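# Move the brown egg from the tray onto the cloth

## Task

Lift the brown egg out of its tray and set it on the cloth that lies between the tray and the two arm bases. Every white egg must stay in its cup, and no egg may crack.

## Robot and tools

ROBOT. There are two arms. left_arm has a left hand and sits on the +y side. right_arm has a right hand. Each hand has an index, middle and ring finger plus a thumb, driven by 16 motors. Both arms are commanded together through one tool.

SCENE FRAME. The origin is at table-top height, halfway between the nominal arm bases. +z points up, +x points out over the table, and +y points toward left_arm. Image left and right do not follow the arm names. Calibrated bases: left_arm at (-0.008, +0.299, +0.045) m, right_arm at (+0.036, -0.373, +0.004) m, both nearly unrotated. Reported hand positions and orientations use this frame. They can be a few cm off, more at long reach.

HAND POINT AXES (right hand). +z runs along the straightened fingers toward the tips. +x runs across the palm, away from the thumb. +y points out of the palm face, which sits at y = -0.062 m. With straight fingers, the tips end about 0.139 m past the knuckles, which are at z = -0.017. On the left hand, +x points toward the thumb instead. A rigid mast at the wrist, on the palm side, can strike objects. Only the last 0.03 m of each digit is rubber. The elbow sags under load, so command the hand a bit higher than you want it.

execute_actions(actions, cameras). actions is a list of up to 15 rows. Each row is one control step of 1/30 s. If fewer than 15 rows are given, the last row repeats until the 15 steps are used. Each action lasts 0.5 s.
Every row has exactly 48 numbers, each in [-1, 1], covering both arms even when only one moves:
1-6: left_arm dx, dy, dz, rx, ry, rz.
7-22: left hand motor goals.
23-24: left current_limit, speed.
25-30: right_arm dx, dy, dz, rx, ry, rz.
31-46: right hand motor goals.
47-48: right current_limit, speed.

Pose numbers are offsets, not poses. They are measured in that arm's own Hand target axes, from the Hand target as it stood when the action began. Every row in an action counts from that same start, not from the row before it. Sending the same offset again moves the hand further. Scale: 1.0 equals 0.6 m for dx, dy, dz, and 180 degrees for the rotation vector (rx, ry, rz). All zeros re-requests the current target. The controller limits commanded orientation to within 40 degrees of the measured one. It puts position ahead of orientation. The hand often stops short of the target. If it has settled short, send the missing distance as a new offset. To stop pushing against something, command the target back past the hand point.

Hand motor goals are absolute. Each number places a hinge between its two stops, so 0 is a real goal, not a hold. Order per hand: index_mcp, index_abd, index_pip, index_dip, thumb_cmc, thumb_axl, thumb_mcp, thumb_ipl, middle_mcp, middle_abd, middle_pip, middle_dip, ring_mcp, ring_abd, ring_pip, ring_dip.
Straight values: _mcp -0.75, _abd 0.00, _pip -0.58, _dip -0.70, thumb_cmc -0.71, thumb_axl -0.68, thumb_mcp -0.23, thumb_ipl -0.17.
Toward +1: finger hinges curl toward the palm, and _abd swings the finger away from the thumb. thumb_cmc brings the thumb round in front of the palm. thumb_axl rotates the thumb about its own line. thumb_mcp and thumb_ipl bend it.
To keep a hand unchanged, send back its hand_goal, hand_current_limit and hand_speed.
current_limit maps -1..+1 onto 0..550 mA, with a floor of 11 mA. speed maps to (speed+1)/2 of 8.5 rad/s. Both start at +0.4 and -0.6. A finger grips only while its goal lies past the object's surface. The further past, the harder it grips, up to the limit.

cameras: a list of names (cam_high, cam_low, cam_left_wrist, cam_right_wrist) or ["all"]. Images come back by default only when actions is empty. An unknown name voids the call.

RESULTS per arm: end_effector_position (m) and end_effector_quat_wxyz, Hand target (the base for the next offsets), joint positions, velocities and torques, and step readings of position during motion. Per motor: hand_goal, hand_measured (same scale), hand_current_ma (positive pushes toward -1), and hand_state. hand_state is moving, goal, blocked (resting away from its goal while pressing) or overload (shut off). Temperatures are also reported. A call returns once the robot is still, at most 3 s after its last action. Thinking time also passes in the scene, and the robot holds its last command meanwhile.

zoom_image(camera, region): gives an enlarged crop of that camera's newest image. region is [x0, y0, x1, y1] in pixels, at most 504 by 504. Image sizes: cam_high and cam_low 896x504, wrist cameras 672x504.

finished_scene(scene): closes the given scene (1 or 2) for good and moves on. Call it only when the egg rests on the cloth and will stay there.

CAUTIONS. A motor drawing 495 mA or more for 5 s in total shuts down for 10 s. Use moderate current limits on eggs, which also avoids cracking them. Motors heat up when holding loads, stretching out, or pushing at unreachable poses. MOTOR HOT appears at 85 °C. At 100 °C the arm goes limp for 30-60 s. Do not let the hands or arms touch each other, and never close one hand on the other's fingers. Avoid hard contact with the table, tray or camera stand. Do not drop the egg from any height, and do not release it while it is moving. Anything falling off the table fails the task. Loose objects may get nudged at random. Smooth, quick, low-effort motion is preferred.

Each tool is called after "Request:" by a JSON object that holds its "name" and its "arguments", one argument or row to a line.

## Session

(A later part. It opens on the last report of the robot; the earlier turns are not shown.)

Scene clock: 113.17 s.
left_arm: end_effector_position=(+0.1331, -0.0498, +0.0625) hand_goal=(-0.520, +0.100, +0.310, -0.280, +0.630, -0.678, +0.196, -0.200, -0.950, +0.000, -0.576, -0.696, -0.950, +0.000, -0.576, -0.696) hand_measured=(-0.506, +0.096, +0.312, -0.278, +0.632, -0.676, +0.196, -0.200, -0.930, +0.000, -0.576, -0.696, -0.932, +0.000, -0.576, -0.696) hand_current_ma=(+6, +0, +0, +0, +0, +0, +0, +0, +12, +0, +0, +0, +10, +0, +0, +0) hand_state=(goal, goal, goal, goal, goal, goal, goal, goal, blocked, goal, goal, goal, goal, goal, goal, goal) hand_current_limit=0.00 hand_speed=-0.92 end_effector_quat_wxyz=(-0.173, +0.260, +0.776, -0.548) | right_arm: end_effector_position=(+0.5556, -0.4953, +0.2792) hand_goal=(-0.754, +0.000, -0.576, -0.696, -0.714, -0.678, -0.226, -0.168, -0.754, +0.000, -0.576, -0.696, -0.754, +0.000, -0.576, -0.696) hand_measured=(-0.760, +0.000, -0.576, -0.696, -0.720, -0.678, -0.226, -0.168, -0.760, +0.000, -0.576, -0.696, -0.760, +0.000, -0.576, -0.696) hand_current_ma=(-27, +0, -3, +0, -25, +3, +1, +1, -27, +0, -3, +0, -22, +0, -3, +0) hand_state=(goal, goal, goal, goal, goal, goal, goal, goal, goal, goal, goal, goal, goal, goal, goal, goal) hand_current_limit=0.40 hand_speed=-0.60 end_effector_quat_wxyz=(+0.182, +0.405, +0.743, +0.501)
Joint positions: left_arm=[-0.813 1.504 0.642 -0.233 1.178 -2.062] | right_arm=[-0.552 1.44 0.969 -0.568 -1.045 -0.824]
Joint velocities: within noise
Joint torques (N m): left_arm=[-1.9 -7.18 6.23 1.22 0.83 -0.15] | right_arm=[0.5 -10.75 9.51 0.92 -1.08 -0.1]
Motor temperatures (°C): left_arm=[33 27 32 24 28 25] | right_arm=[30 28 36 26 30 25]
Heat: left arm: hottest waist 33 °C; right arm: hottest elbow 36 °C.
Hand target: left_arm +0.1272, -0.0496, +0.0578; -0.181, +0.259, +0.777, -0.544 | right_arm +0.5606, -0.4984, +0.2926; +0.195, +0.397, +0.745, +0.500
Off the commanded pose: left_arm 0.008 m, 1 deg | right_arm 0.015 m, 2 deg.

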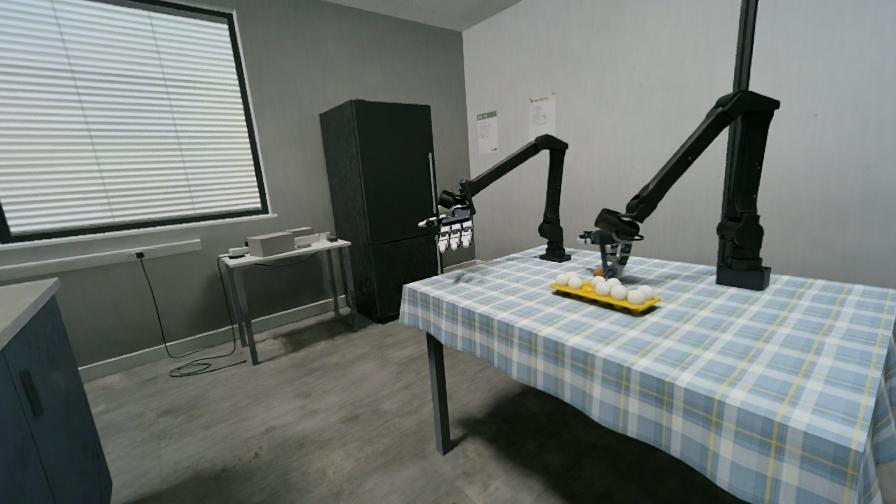

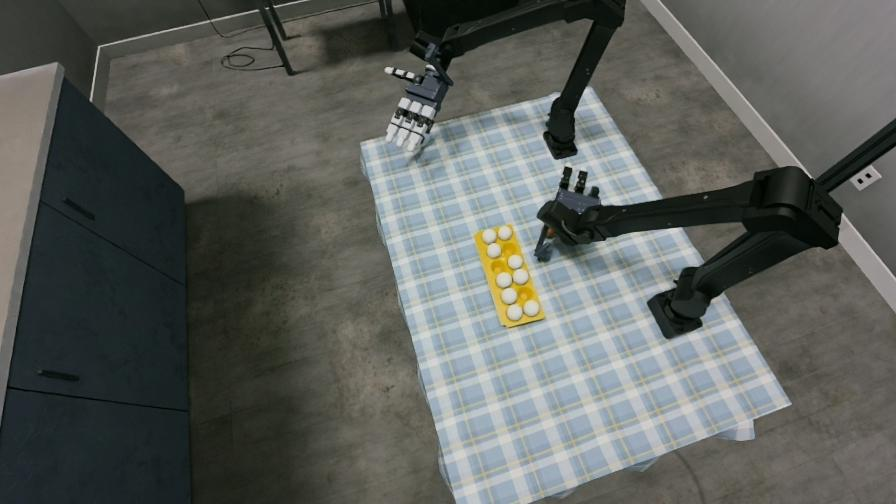

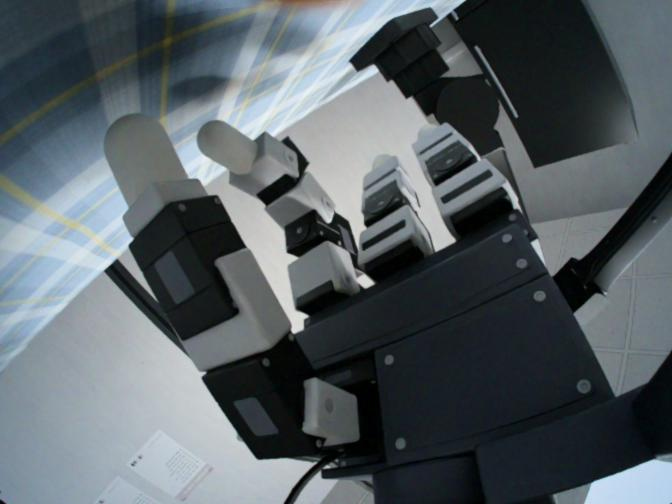

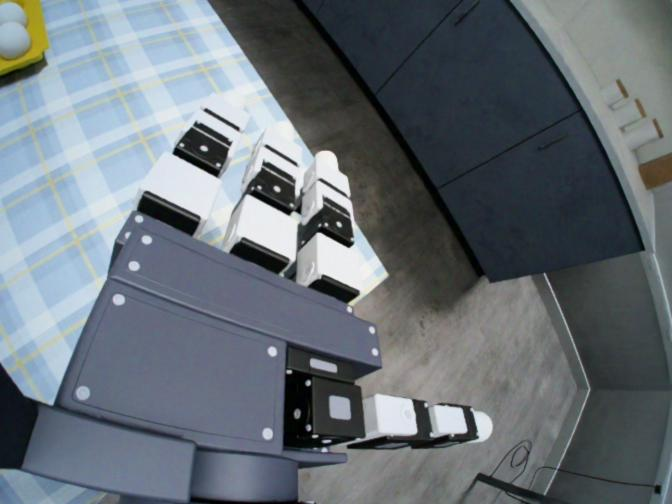

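Request:
{"name": "execute_actions", "arguments": {
  "actions": [
    [[0,-0.047,-0.0171,0,0,0,-0.52,0.1,0.31,-0.28,0.63,-0.678,0.196,-0.2,-0.95,0,-0.576,-0.696,-0.95,0,-0.576,-0.696,0,-0.92,0,0,0,0,0,0,-0.754,0,-0.576,-0.696,-0.714,-0.678,-0.226,-0.168,-0.754,0,-0.576,-0.696,-0.754,0,-0.576,-0.696,0.4,-0.6]]
  ],
  "cameras": ["cam_high", "cam_low"]
}}

Request:
{"name": "zoom_image", "arguments": {
  "camera": "cam_high",
  "region": [570, 230, 650, 310]
}}

Request:
{"name": "zoom_image", "arguments": {
  "camera": "cam_low",
  "region": [470, 140, 630, 300]
}}

Scene clock: 114.20 s.
left_arm: end_effector_position=(+0.1250, -0.0416, +0.0797) hand_goal=(-0.520, +0.100, +0.310, -0.280, +0.630, -0.678, +0.196, -0.200, -0.950, +0.000, -0.576, -0.696, -0.950, +0.000, -0.576, -0.696) hand_measured=(-0.508, +0.096, +0.312, -0.278, +0.632, -0.676, +0.196, -0.200, -0.930, +0.000, -0.576, -0.696, -0.932, +0.000, -0.576, -0.696) hand_current_ma=(+5, +0, +0, +0, +0, +0, +0, +0, +12, +0, +0, +0, +10, +0, +0, +0) hand_state=(goal, goal, goal, goal, goal, goal, goal, goal, blocked, goal, goal, goal, goal, goal, goal, goal) hand_current_limit=0.00 hand_speed=-0.92 end_effector_quat_wxyz=(-0.182, +0.253, +0.780, -0.542) | right_arm: end_effector_position=(+0.5556, -0.4953, +0.2792) hand_goal=(-0.754, +0.000, -0.576, -0.696, -0.714, -0.678, -0.226, -0.168, -0.754, +0.000, -0.576, -0.696, -0.754, +0.000, -0.576, -0.696) hand_measured=(-0.760, +0.000, -0.576, -0.696, -0.720, -0.678, -0.226, -0.168, -0.760, +0.000, -0.576, -0.696, -0.760, +0.000, -0.576, -0.696) hand_current_ma=(-27, +0, -3, +0, -25, +3, +1, +1, -27, +0, -3, +0, -22, +0, -3, +0) hand_state=(goal, goal, goal, goal, goal, goal, goal, goal, goal, goal, goal, goal, goal, goal, goal, goal) hand_current_limit=0.40 hand_speed=-0.60 end_effector_quat_wxyz=(+0.182, +0.405, +0.743, +0.501)
Joint positions: left_arm=[-0.814 1.442 0.642 -0.32 1.177 -2.065] | right_arm=[-0.552 1.44 0.969 -0.568 -1.045 -0.824]
Joint torques (N m): left_arm=[-1.9 -7.41 9.31 0.53 0.92 -0.1] | right_arm=[0.5 -10.75 9.5 0.94 -1.08 -0.11]
Heat: left arm: hottest waist 33 °C; right arm: hottest elbow 36 °C.
Hand target: left_arm +0.1271, -0.0497, +0.0878; -0.181, +0.259, +0.777, -0.544 | right_arm +0.5606, -0.4984, +0.2926; +0.195, +0.397, +0.745, +0.500
Off the commanded pose: left_arm 0.012 m, 1 deg | right_arm 0.015 m, 2 deg.
Step readings (end_effector_position of left_arm | right_arm):
0: (+0.1331, -0.0498, +0.0625) | (+0.5556, -0.4953, +0.2792)
1: (+0.1331, -0.0498, +0.0625) | (+0.5556, -0.4953, +0.2792)
2: (+0.1327, -0.0494, +0.0625) | (+0.5556, -0.4953, +0.2792)
4: (+0.1302, -0.0469, +0.0643) | (+0.5556, -0.4953, +0.2792)
8: (+0.1274, -0.0441, +0.0742) | (+0.5556, -0.4953, +0.2792)
15: (+0.1256, -0.0422, +0.0798) | (+0.5556, -0.4953, +0.2792)
Images, in order (width x height): cam_high 896x504, cam_low 896x504.

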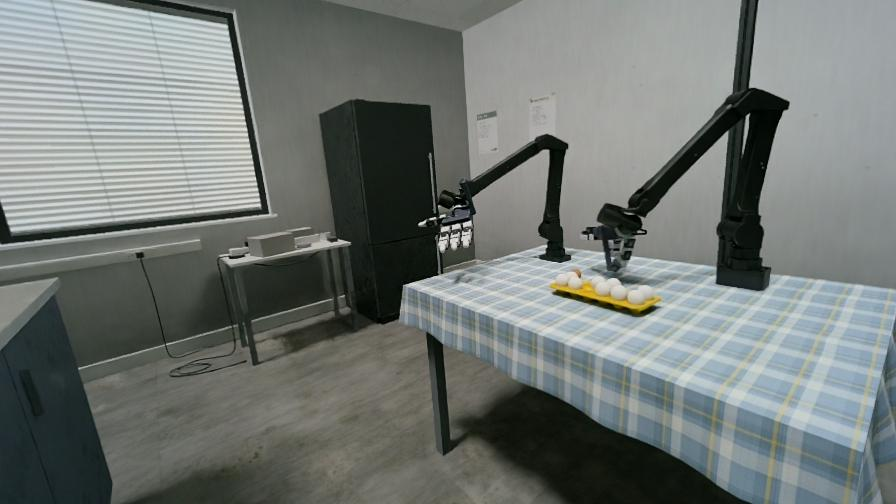

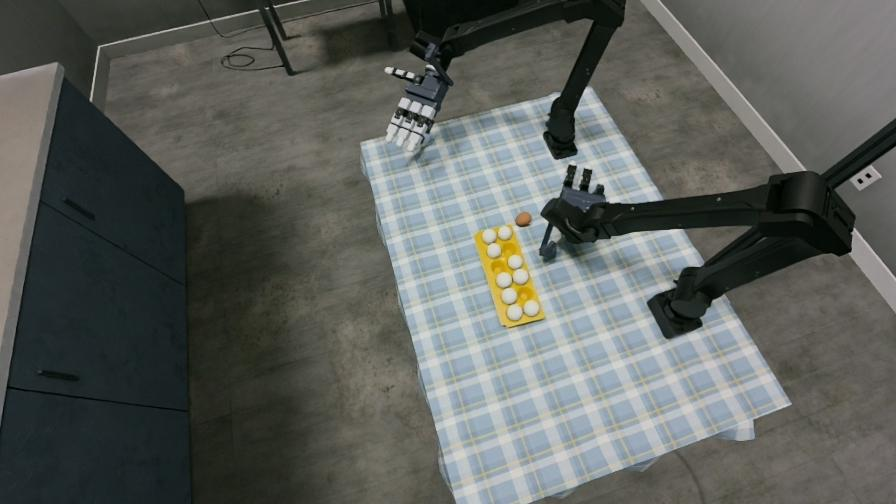

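Scaled by 6.300 from the camera's 896x504 image, which has a finer 1280x720 frame.

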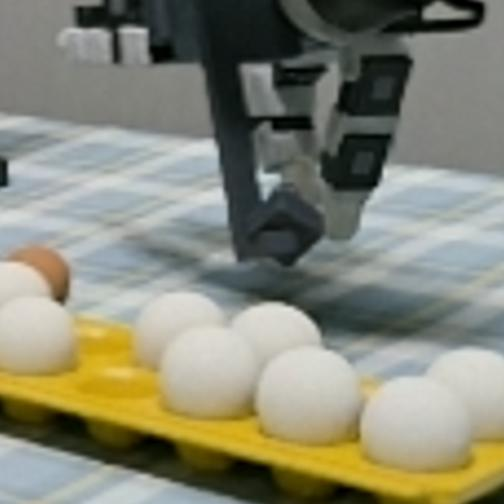

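Scaled by 3.150 from the camera's 896x504 image, which has a finer 1280x720 frame.

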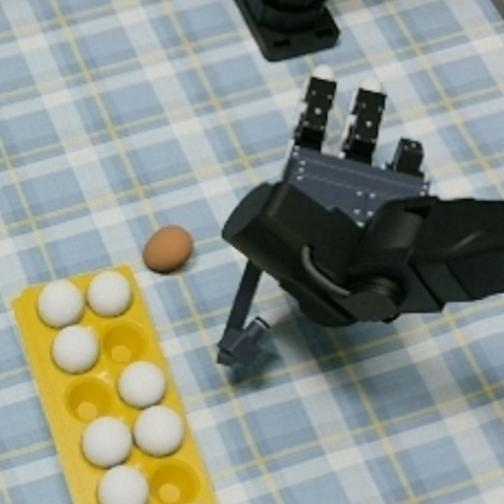

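Request:
{"name": "execute_actions", "arguments": {
  "actions": [],
  "cameras": ["cam_low", "cam_high"]
}}

Request:
{"name": "zoom_image", "arguments": {
  "camera": "cam_low",
  "region": [470, 140, 630, 300]
}}

Scene clock: 114.30 s.
left_arm: end_effector_position=(+0.1249, -0.0415, +0.0796) hand_goal=(-0.520, +0.100, +0.310, -0.280, +0.630, -0.678, +0.196, -0.200, -0.950, +0.000, -0.576, -0.696, -0.950, +0.000, -0.576, -0.696) hand_measured=(-0.508, +0.096, +0.312, -0.278, +0.632, -0.676, +0.196, -0.200, -0.930, +0.000, -0.576, -0.696, -0.932, +0.000, -0.576, -0.696) hand_current_ma=(+5, +0, +0, +0, +0, +0, +0, +0, +12, +0, +0, +0, +10, +0, +0, +0) hand_state=(goal, goal, goal, goal, goal, goal, goal, goal, blocked, goal, goal, goal, goal, goal, goal, goal) hand_current_limit=0.00 hand_speed=-0.92 end_effector_quat_wxyz=(-0.183, +0.253, +0.780, -0.542) | right_arm: end_effector_position=(+0.5556, -0.4953, +0.2792) hand_goal=(-0.754, +0.000, -0.576, -0.696, -0.714, -0.678, -0.226, -0.168, -0.754, +0.000, -0.576, -0.696, -0.754, +0.000, -0.576, -0.696) hand_measured=(-0.760, +0.000, -0.576, -0.696, -0.720, -0.678, -0.226, -0.168, -0.760, +0.000, -0.576, -0.696, -0.760, +0.000, -0.576, -0.696) hand_current_ma=(-27, +0, -3, +0, -25, +3, +1, +1, -27, +0, -3, +0, -22, +0, -3, +0) hand_state=(goal, goal, goal, goal, goal, goal, goal, goal, goal, goal, goal, goal, goal, goal, goal, goal) hand_current_limit=0.40 hand_speed=-0.60 end_effector_quat_wxyz=(+0.182, +0.405, +0.743, +0.501)
Joint positions: left_arm=[-0.814 1.442 0.642 -0.32 1.177 -2.065] | right_arm=[-0.552 1.44 0.969 -0.568 -1.045 -0.824]
Joint velocities: within noise
Joint torques (N m): left_arm=[-2.02 -8.12 9.42 0.66 0.88 -0.08] | right_arm=[0.5 -10.75 9.52 0.92 -1.08 -0.11]
Motor temperatures (°C): left_arm=[33 27 32 24 28 25] | right_arm=[30 28 36 26 30 25]
Heat: left arm: hottest waist 33 °C; right arm: hottest elbow 36 °C.
Hand target: left_arm +0.1271, -0.0496, +0.0878; -0.181, +0.259, +0.777, -0.544 | right_arm +0.5606, -0.4984, +0.2926; +0.195, +0.397, +0.745, +0.500
Off the commanded pose: left_arm 0.012 m, 1 deg | right_arm 0.015 m, 2 deg.
Images, in order (width x height): cam_high 896x504, cam_low 896x504.

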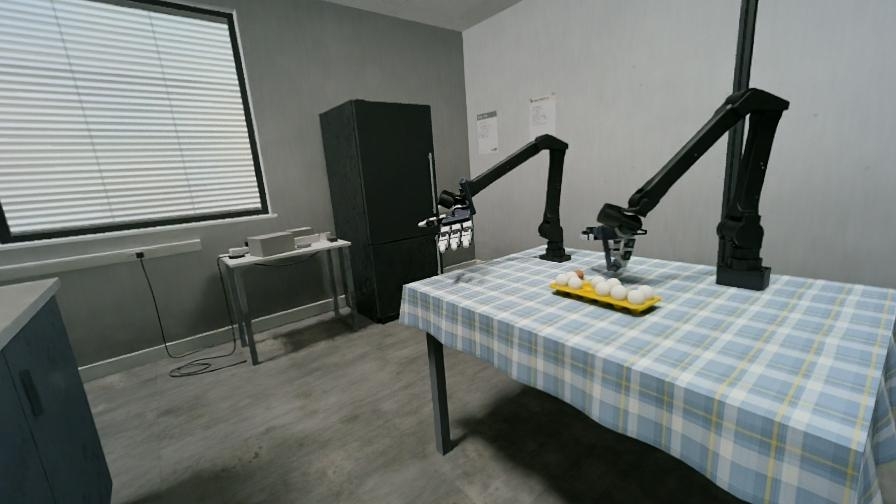

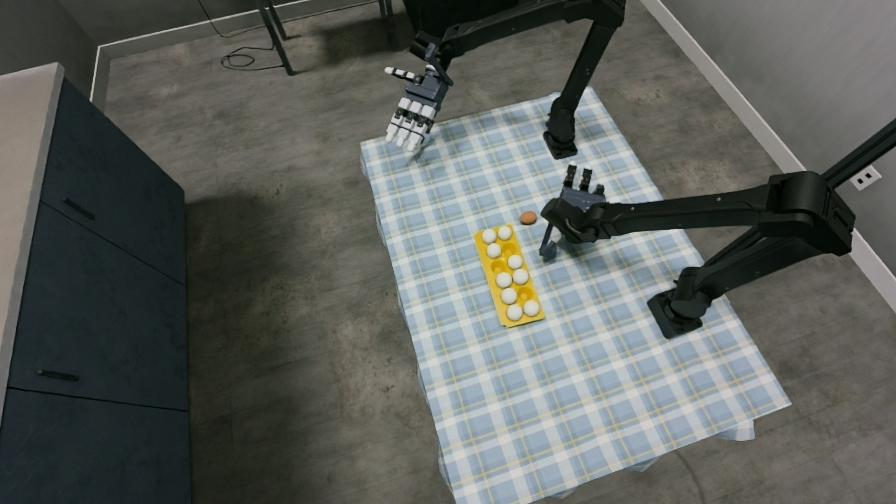

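Scaled by 3.150 from the camera's 896x504 image, which has a finer 1280x720 frame.

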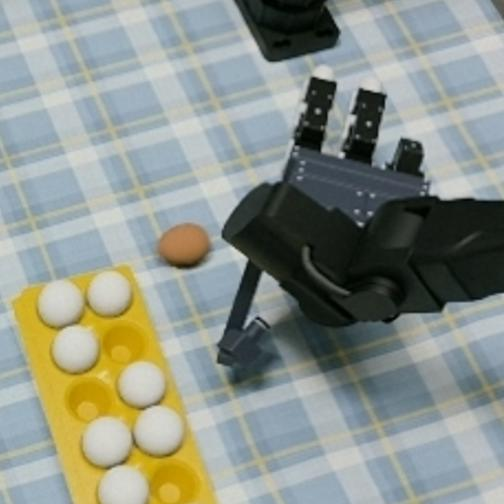

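Request:
{"name": "execute_actions", "arguments": {
  "actions": [
    [[0,-0.047,-0.0171,0,0,0,-0.52,0.1,0.31,-0.28,0.63,-0.678,0.196,-0.2,-0.95,0,-0.576,-0.696,-0.95,0,-0.576,-0.696,0,-0.92,0,0,0,0,0,0,-0.754,0,-0.576,-0.696,-0.714,-0.678,-0.226,-0.168,-0.754,0,-0.576,-0.696,-0.754,0,-0.576,-0.696,0.4,-0.6]]
  ],
  "cameras": ["cam_low", "cam_high"]
}}

Request:
{"name": "zoom_image", "arguments": {
  "camera": "cam_low",
  "region": [470, 140, 630, 300]
}}

Request:
{"name": "execute_actions", "arguments": {
  "actions": [],
  "cameras": ["cam_low", "cam_high"]
}}

Request:
{"name": "zoom_image", "arguments": {
  "camera": "cam_low",
  "region": [470, 140, 630, 300]
}}

Request:
{"name": "zoom_image", "arguments": {
  "camera": "cam_high",
  "region": [540, 230, 680, 320]
}}

Scene clock: 115.33 s.
left_arm: end_effector_position=(+0.1186, -0.0349, +0.1030) hand_goal=(-0.520, +0.100, +0.310, -0.280, +0.630, -0.678, +0.196, -0.200, -0.950, +0.000, -0.576, -0.696, -0.950, +0.000, -0.576, -0.696) hand_measured=(-0.508, +0.098, +0.312, -0.278, +0.632, -0.676, +0.196, -0.200, -0.930, +0.000, -0.576, -0.696, -0.932, +0.000, -0.576, -0.696) hand_current_ma=(+5, +0, +0, +0, +0, +0, +0, +0, +12, +0, +0, +0, +10, +0, +0, +0) hand_state=(goal, goal, goal, goal, goal, goal, goal, goal, blocked, goal, goal, goal, goal, goal, goal, goal) hand_current_limit=0.00 hand_speed=-0.92 end_effector_quat_wxyz=(-0.190, +0.248, +0.783, -0.538) | right_arm: end_effector_position=(+0.5556, -0.4953, +0.2792) hand_goal=(-0.754, +0.000, -0.576, -0.696, -0.714, -0.678, -0.226, -0.168, -0.754, +0.000, -0.576, -0.696, -0.754, +0.000, -0.576, -0.696) hand_measured=(-0.760, +0.000, -0.576, -0.696, -0.720, -0.678, -0.226, -0.168, -0.760, +0.000, -0.576, -0.696, -0.760, +0.000, -0.576, -0.696) hand_current_ma=(-27, +0, -3, +0, -25, +3, +1, +1, -27, +0, -3, +0, -22, +0, -3, +0) hand_state=(goal, goal, goal, goal, goal, goal, goal, goal, goal, goal, goal, goal, goal, goal, goal, goal) hand_current_limit=0.40 hand_speed=-0.60 end_effector_quat_wxyz=(+0.182, +0.405, +0.743, +0.501)
Joint positions: left_arm=[-0.814 1.37 0.655 -0.423 1.177 -2.067] | right_arm=[-0.552 1.44 0.969 -0.568 -1.045 -0.824]
Joint torques (N m): left_arm=[-2.55 -8 11.82 0.47 0.91 -0.13] | right_arm=[0.56 -10.87 9.51 0.94 -1.08 -0.1]
Heat: left arm: hottest waist 33 °C; right arm: hottest elbow 36 °C.
Hand target: left_arm +0.1271, -0.0496, +0.1178; -0.181, +0.259, +0.777, -0.544 | right_arm +0.5606, -0.4984, +0.2926; +0.195, +0.397, +0.745, +0.500
Off the commanded pose: left_arm 0.023 m, 2 deg | right_arm 0.015 m, 2 deg.
Step readings (end_effector_position of left_arm | right_arm):
0: (+0.1249, -0.0415, +0.0796) | (+0.5556, -0.4953, +0.2792)
1: (+0.1248, -0.0414, +0.0796) | (+0.5556, -0.4953, +0.2792)
2: (+0.1239, -0.0404, +0.0800) | (+0.5556, -0.4953, +0.2792)
4: (+0.1211, -0.0373, +0.0833) | (+0.5556, -0.4953, +0.2792)
8: (+0.1185, -0.0348, +0.0953) | (+0.5556, -0.4953, +0.2792)
15: (+0.1194, -0.0358, +0.1031) | (+0.5556, -0.4953, +0.2792)
Images, in order (width x height): cam_high 896x504, cam_low 896x504.

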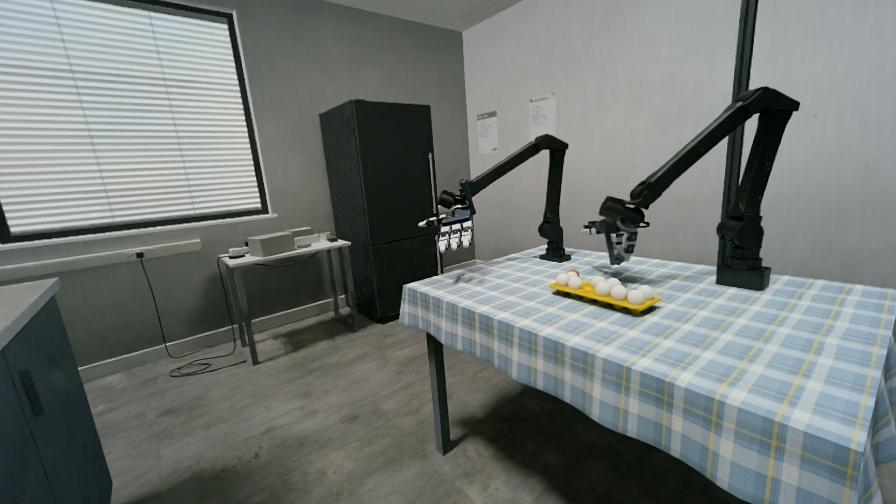

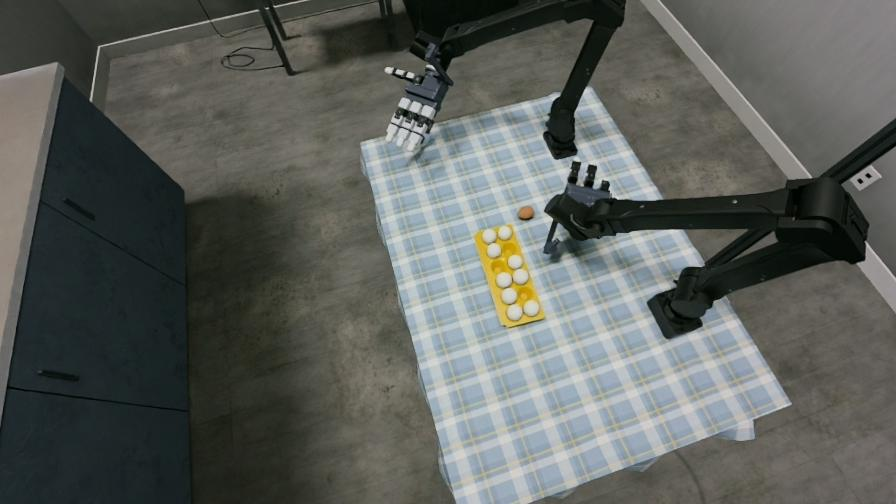

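Scaled by 3.150 from the camera's 896x504 image, which has a finer 1280x720 frame.

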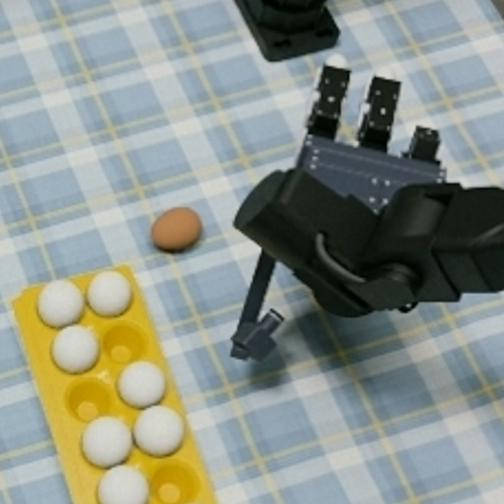

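Scene clock: 115.33 s.
left_arm: end_effector_position=(+0.1186, -0.0349, +0.1030) hand_goal=(-0.520, +0.100, +0.310, -0.280, +0.630, -0.678, +0.196, -0.200, -0.950, +0.000, -0.576, -0.696, -0.950, +0.000, -0.576, -0.696) hand_measured=(-0.508, +0.098, +0.312, -0.278, +0.632, -0.676, +0.196, -0.200, -0.930, +0.000, -0.576, -0.696, -0.932, +0.000, -0.576, -0.696) hand_current_ma=(+5, +0, +0, +0, +0, +0, +0, +0, +12, +0, +0, +0, +10, +0, +0, +0) hand_state=(goal, goal, goal, goal, goal, goal, goal, goal, blocked, goal, goal, goal, goal, goal, goal, goal) hand_current_limit=0.00 hand_speed=-0.92 end_effector_quat_wxyz=(-0.190, +0.248, +0.783, -0.538) | right_arm: end_effector_position=(+0.5556, -0.4953, +0.2792) hand_goal=(-0.754, +0.000, -0.576, -0.696, -0.714, -0.678, -0.226, -0.168, -0.754, +0.000, -0.576, -0.696, -0.754, +0.000, -0.576, -0.696) hand_measured=(-0.760, +0.000, -0.576, -0.696, -0.720, -0.678, -0.226, -0.168, -0.760, +0.000, -0.576, -0.696, -0.760, +0.000, -0.576, -0.696) hand_current_ma=(-27, +0, -3, +0, -25, +3, +1, +1, -27, +0, -3, +0, -22, +0, -3, +0) hand_state=(goal, goal, goal, goal, goal, goal, goal, goal, goal, goal, goal, goal, goal, goal, goal, goal) hand_current_limit=0.40 hand_speed=-0.60 end_effector_quat_wxyz=(+0.182, +0.405, +0.743, +0.501)
Joint positions: left_arm=[-0.814 1.37 0.655 -0.423 1.177 -2.067] | right_arm=[-0.552 1.44 0.969 -0.568 -1.045 -0.824]
Joint velocities: within noise
Joint torques (N m): left_arm=[-2.55 -8 11.82 0.47 0.91 -0.13] | right_arm=[0.56 -10.87 9.51 0.94 -1.08 -0.1]
Motor temperatures (°C): left_arm=[33 27 32 24 28 25] | right_arm=[30 28 36 26 30 25]
Heat: left arm: hottest waist 33 °C; right arm: hottest elbow 36 °C.
Hand target: left_arm +0.1271, -0.0496, +0.1178; -0.181, +0.259, +0.777, -0.544 | right_arm +0.5606, -0.4984, +0.2926; +0.195, +0.397, +0.745, +0.500
Off the commanded pose: left_arm 0.023 m, 2 deg | right_arm 0.015 m, 2 deg.
Images, in order (width x height): cam_high 896x504, cam_low 896x504.

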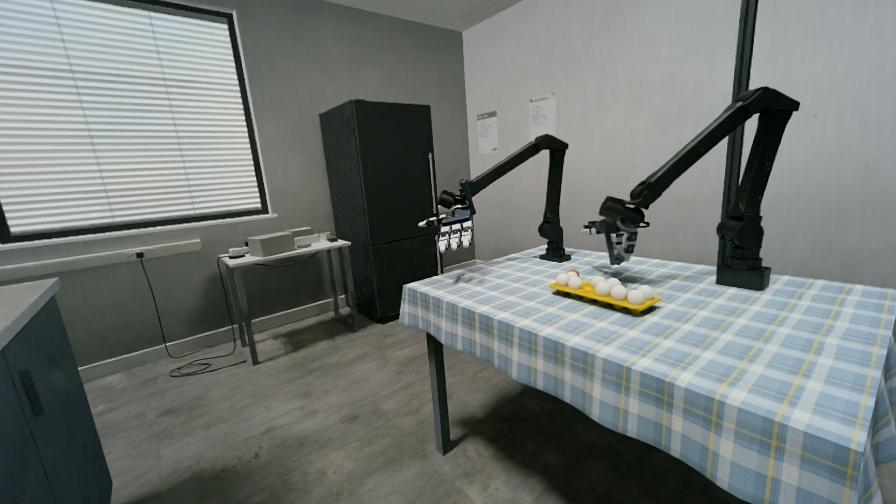

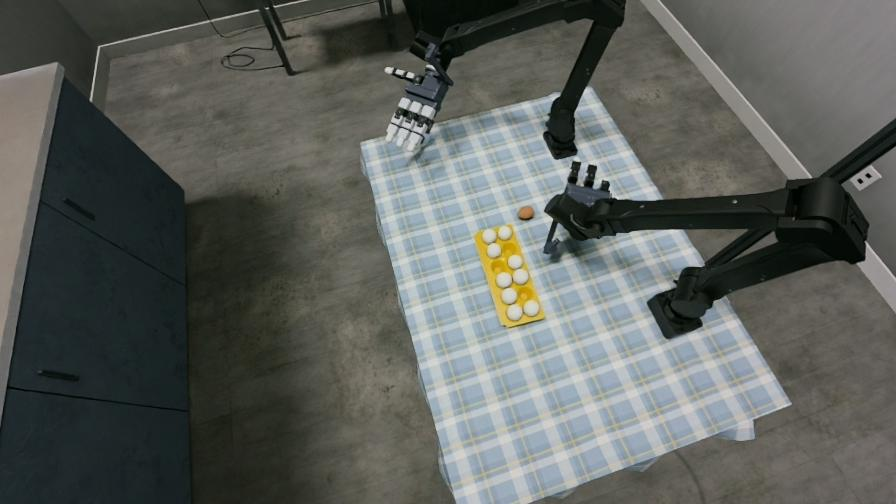

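Scaled by 3.150 from the camera's 896x504 image, which has a finer 1280x720 frame.

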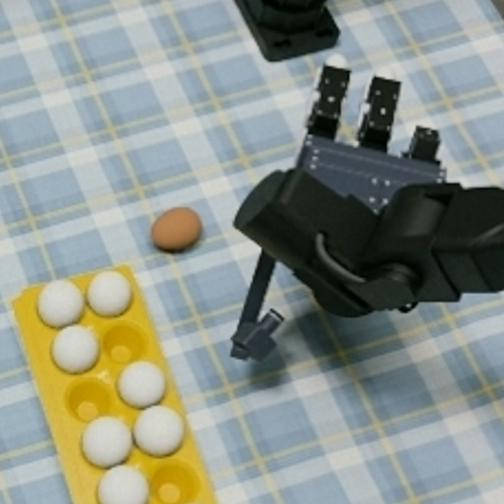

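Scaled by 3.600 from the camera's 896x504 image, which has a finer 1280x720 frame.

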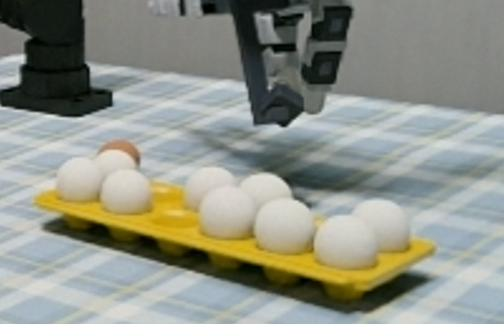

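Request:
{"name": "execute_actions", "arguments": {
  "actions": [
    [[0,0,0,0,0,0,-0.52,0.1,0.31,-0.28,0.63,-0.678,0.196,-0.2,-0.95,0,-0.576,-0.696,-0.95,0,-0.576,-0.696,0,-0.92,0,0,0,0,0,0,-0.754,0,-0.576,-0.696,-0.714,-0.678,-0.226,-0.168,-0.754,0,-0.576,-0.696,-0.754,0,-0.576,-0.696,0.4,-0.6]]
  ],
  "cameras": ["cam_low", "cam_high"]
}}

Request:
{"name": "zoom_image", "arguments": {
  "camera": "cam_low",
  "region": [470, 140, 630, 300]
}}

Request:
{"name": "zoom_image", "arguments": {
  "camera": "cam_low",
  "region": [506, 193, 546, 233]
}}

Scene clock: 116.70 s.
left_arm: end_effector_position=(+0.1184, -0.0347, +0.1029) hand_goal=(-0.520, +0.100, +0.310, -0.280, +0.630, -0.678, +0.196, -0.200, -0.950, +0.000, -0.576, -0.696, -0.950, +0.000, -0.576, -0.696) hand_measured=(-0.508, +0.098, +0.312, -0.278, +0.632, -0.676, +0.196, -0.200, -0.930, +0.000, -0.576, -0.696, -0.932, +0.000, -0.576, -0.696) hand_current_ma=(+5, +0, +0, +0, +0, +0, +0, +0, +12, +0, +0, +0, +10, +0, +0, +0) hand_state=(goal, goal, goal, goal, goal, goal, goal, goal, blocked, goal, goal, goal, goal, goal, goal, goal) hand_current_limit=0.00 hand_speed=-0.92 end_effector_quat_wxyz=(-0.190, +0.247, +0.783, -0.538) | right_arm: end_effector_position=(+0.5556, -0.4953, +0.2792) hand_goal=(-0.754, +0.000, -0.576, -0.696, -0.714, -0.678, -0.226, -0.168, -0.754, +0.000, -0.576, -0.696, -0.754, +0.000, -0.576, -0.696) hand_measured=(-0.760, +0.000, -0.576, -0.696, -0.720, -0.678, -0.226, -0.168, -0.760, +0.000, -0.576, -0.696, -0.760, +0.000, -0.576, -0.696) hand_current_ma=(-27, +0, -3, +0, -25, +3, +1, +1, -27, +0, -3, +0, -22, +0, -3, +0) hand_state=(goal, goal, goal, goal, goal, goal, goal, goal, goal, goal, goal, goal, goal, goal, goal, goal) hand_current_limit=0.40 hand_speed=-0.60 end_effector_quat_wxyz=(+0.182, +0.405, +0.743, +0.501)
Joint positions: left_arm=[-0.814 1.37 0.655 -0.424 1.177 -2.067] | right_arm=[-0.552 1.44 0.969 -0.568 -1.045 -0.824]
Joint torques (N m): left_arm=[-2.43 -8.12 11.85 0.47 0.93 -0.08] | right_arm=[0.44 -10.7 9.51 0.95 -1.08 -0.11]
Heat: left arm: hottest waist 33 °C; right arm: hottest elbow 36 °C.
Hand target: left_arm +0.1271, -0.0496, +0.1178; -0.181, +0.259, +0.777, -0.544 | right_arm +0.5606, -0.4984, +0.2926; +0.195, +0.397, +0.745, +0.500
Off the commanded pose: left_arm 0.023 m, 2 deg | right_arm 0.015 m, 2 deg.
Step readings (end_effector_position of left_arm | right_arm):
0: (+0.1186, -0.0349, +0.1030) | (+0.5556, -0.4953, +0.2792)
1: (+0.1186, -0.0349, +0.1030) | (+0.5556, -0.4953, +0.2792)
2: (+0.1185, -0.0349, +0.1030) | (+0.5556, -0.4953, +0.2792)
4: (+0.1185, -0.0348, +0.1029) | (+0.5556, -0.4953, +0.2792)
8: (+0.1184, -0.0347, +0.1029) | (+0.5556, -0.4953, +0.2792)
15: (+0.1184, -0.0347, +0.1029) | (+0.5556, -0.4953, +0.2792)
Images, in order (width x height): cam_high 896x504, cam_low 896x504.

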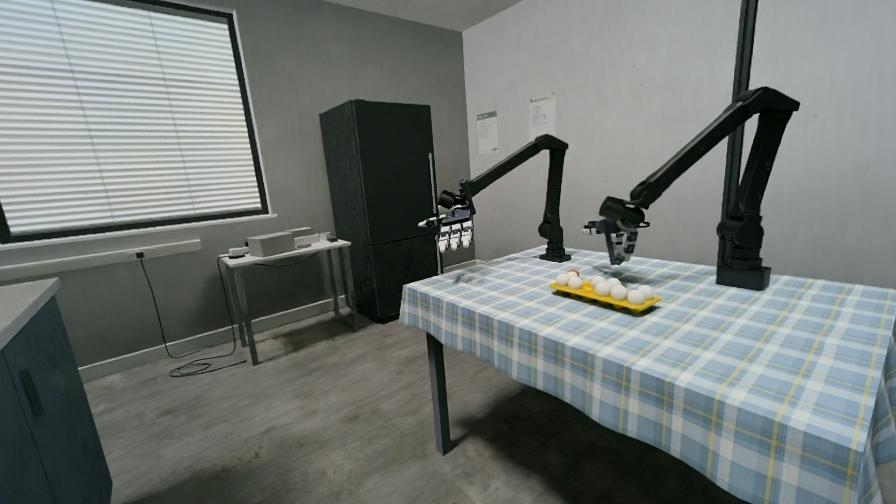

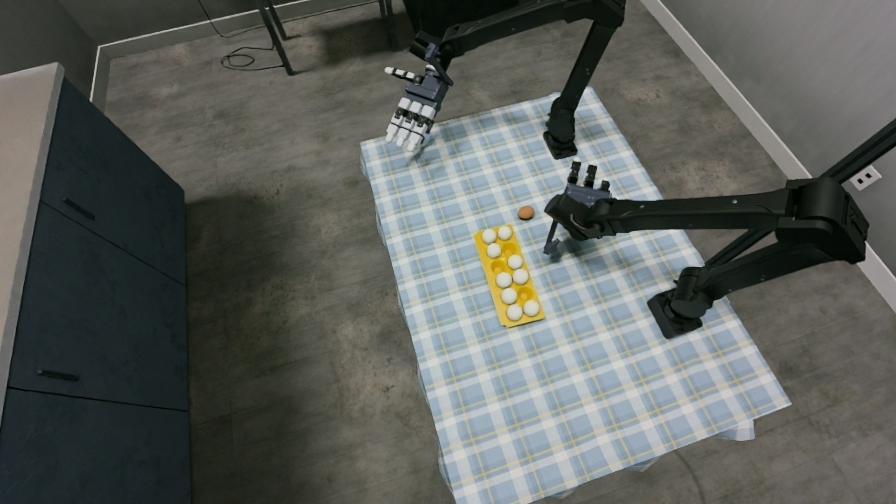

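Scaled by 3.150 from the camera's 896x504 image, which has a finer 1280x720 frame.

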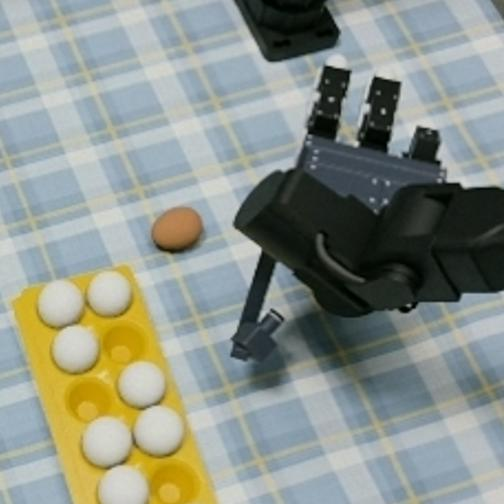

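Scaled by 12.600 from the camera's 896x504 image, which has a finer 1280x720 frame.

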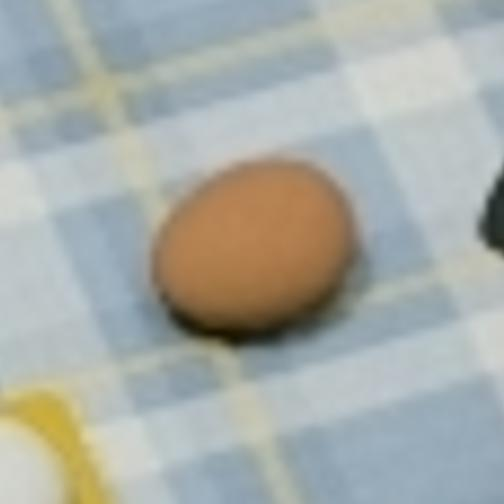

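Request:
{"name": "finished_scene", "arguments": {
  "scene": 2
}}

The scene is finished: the task was done.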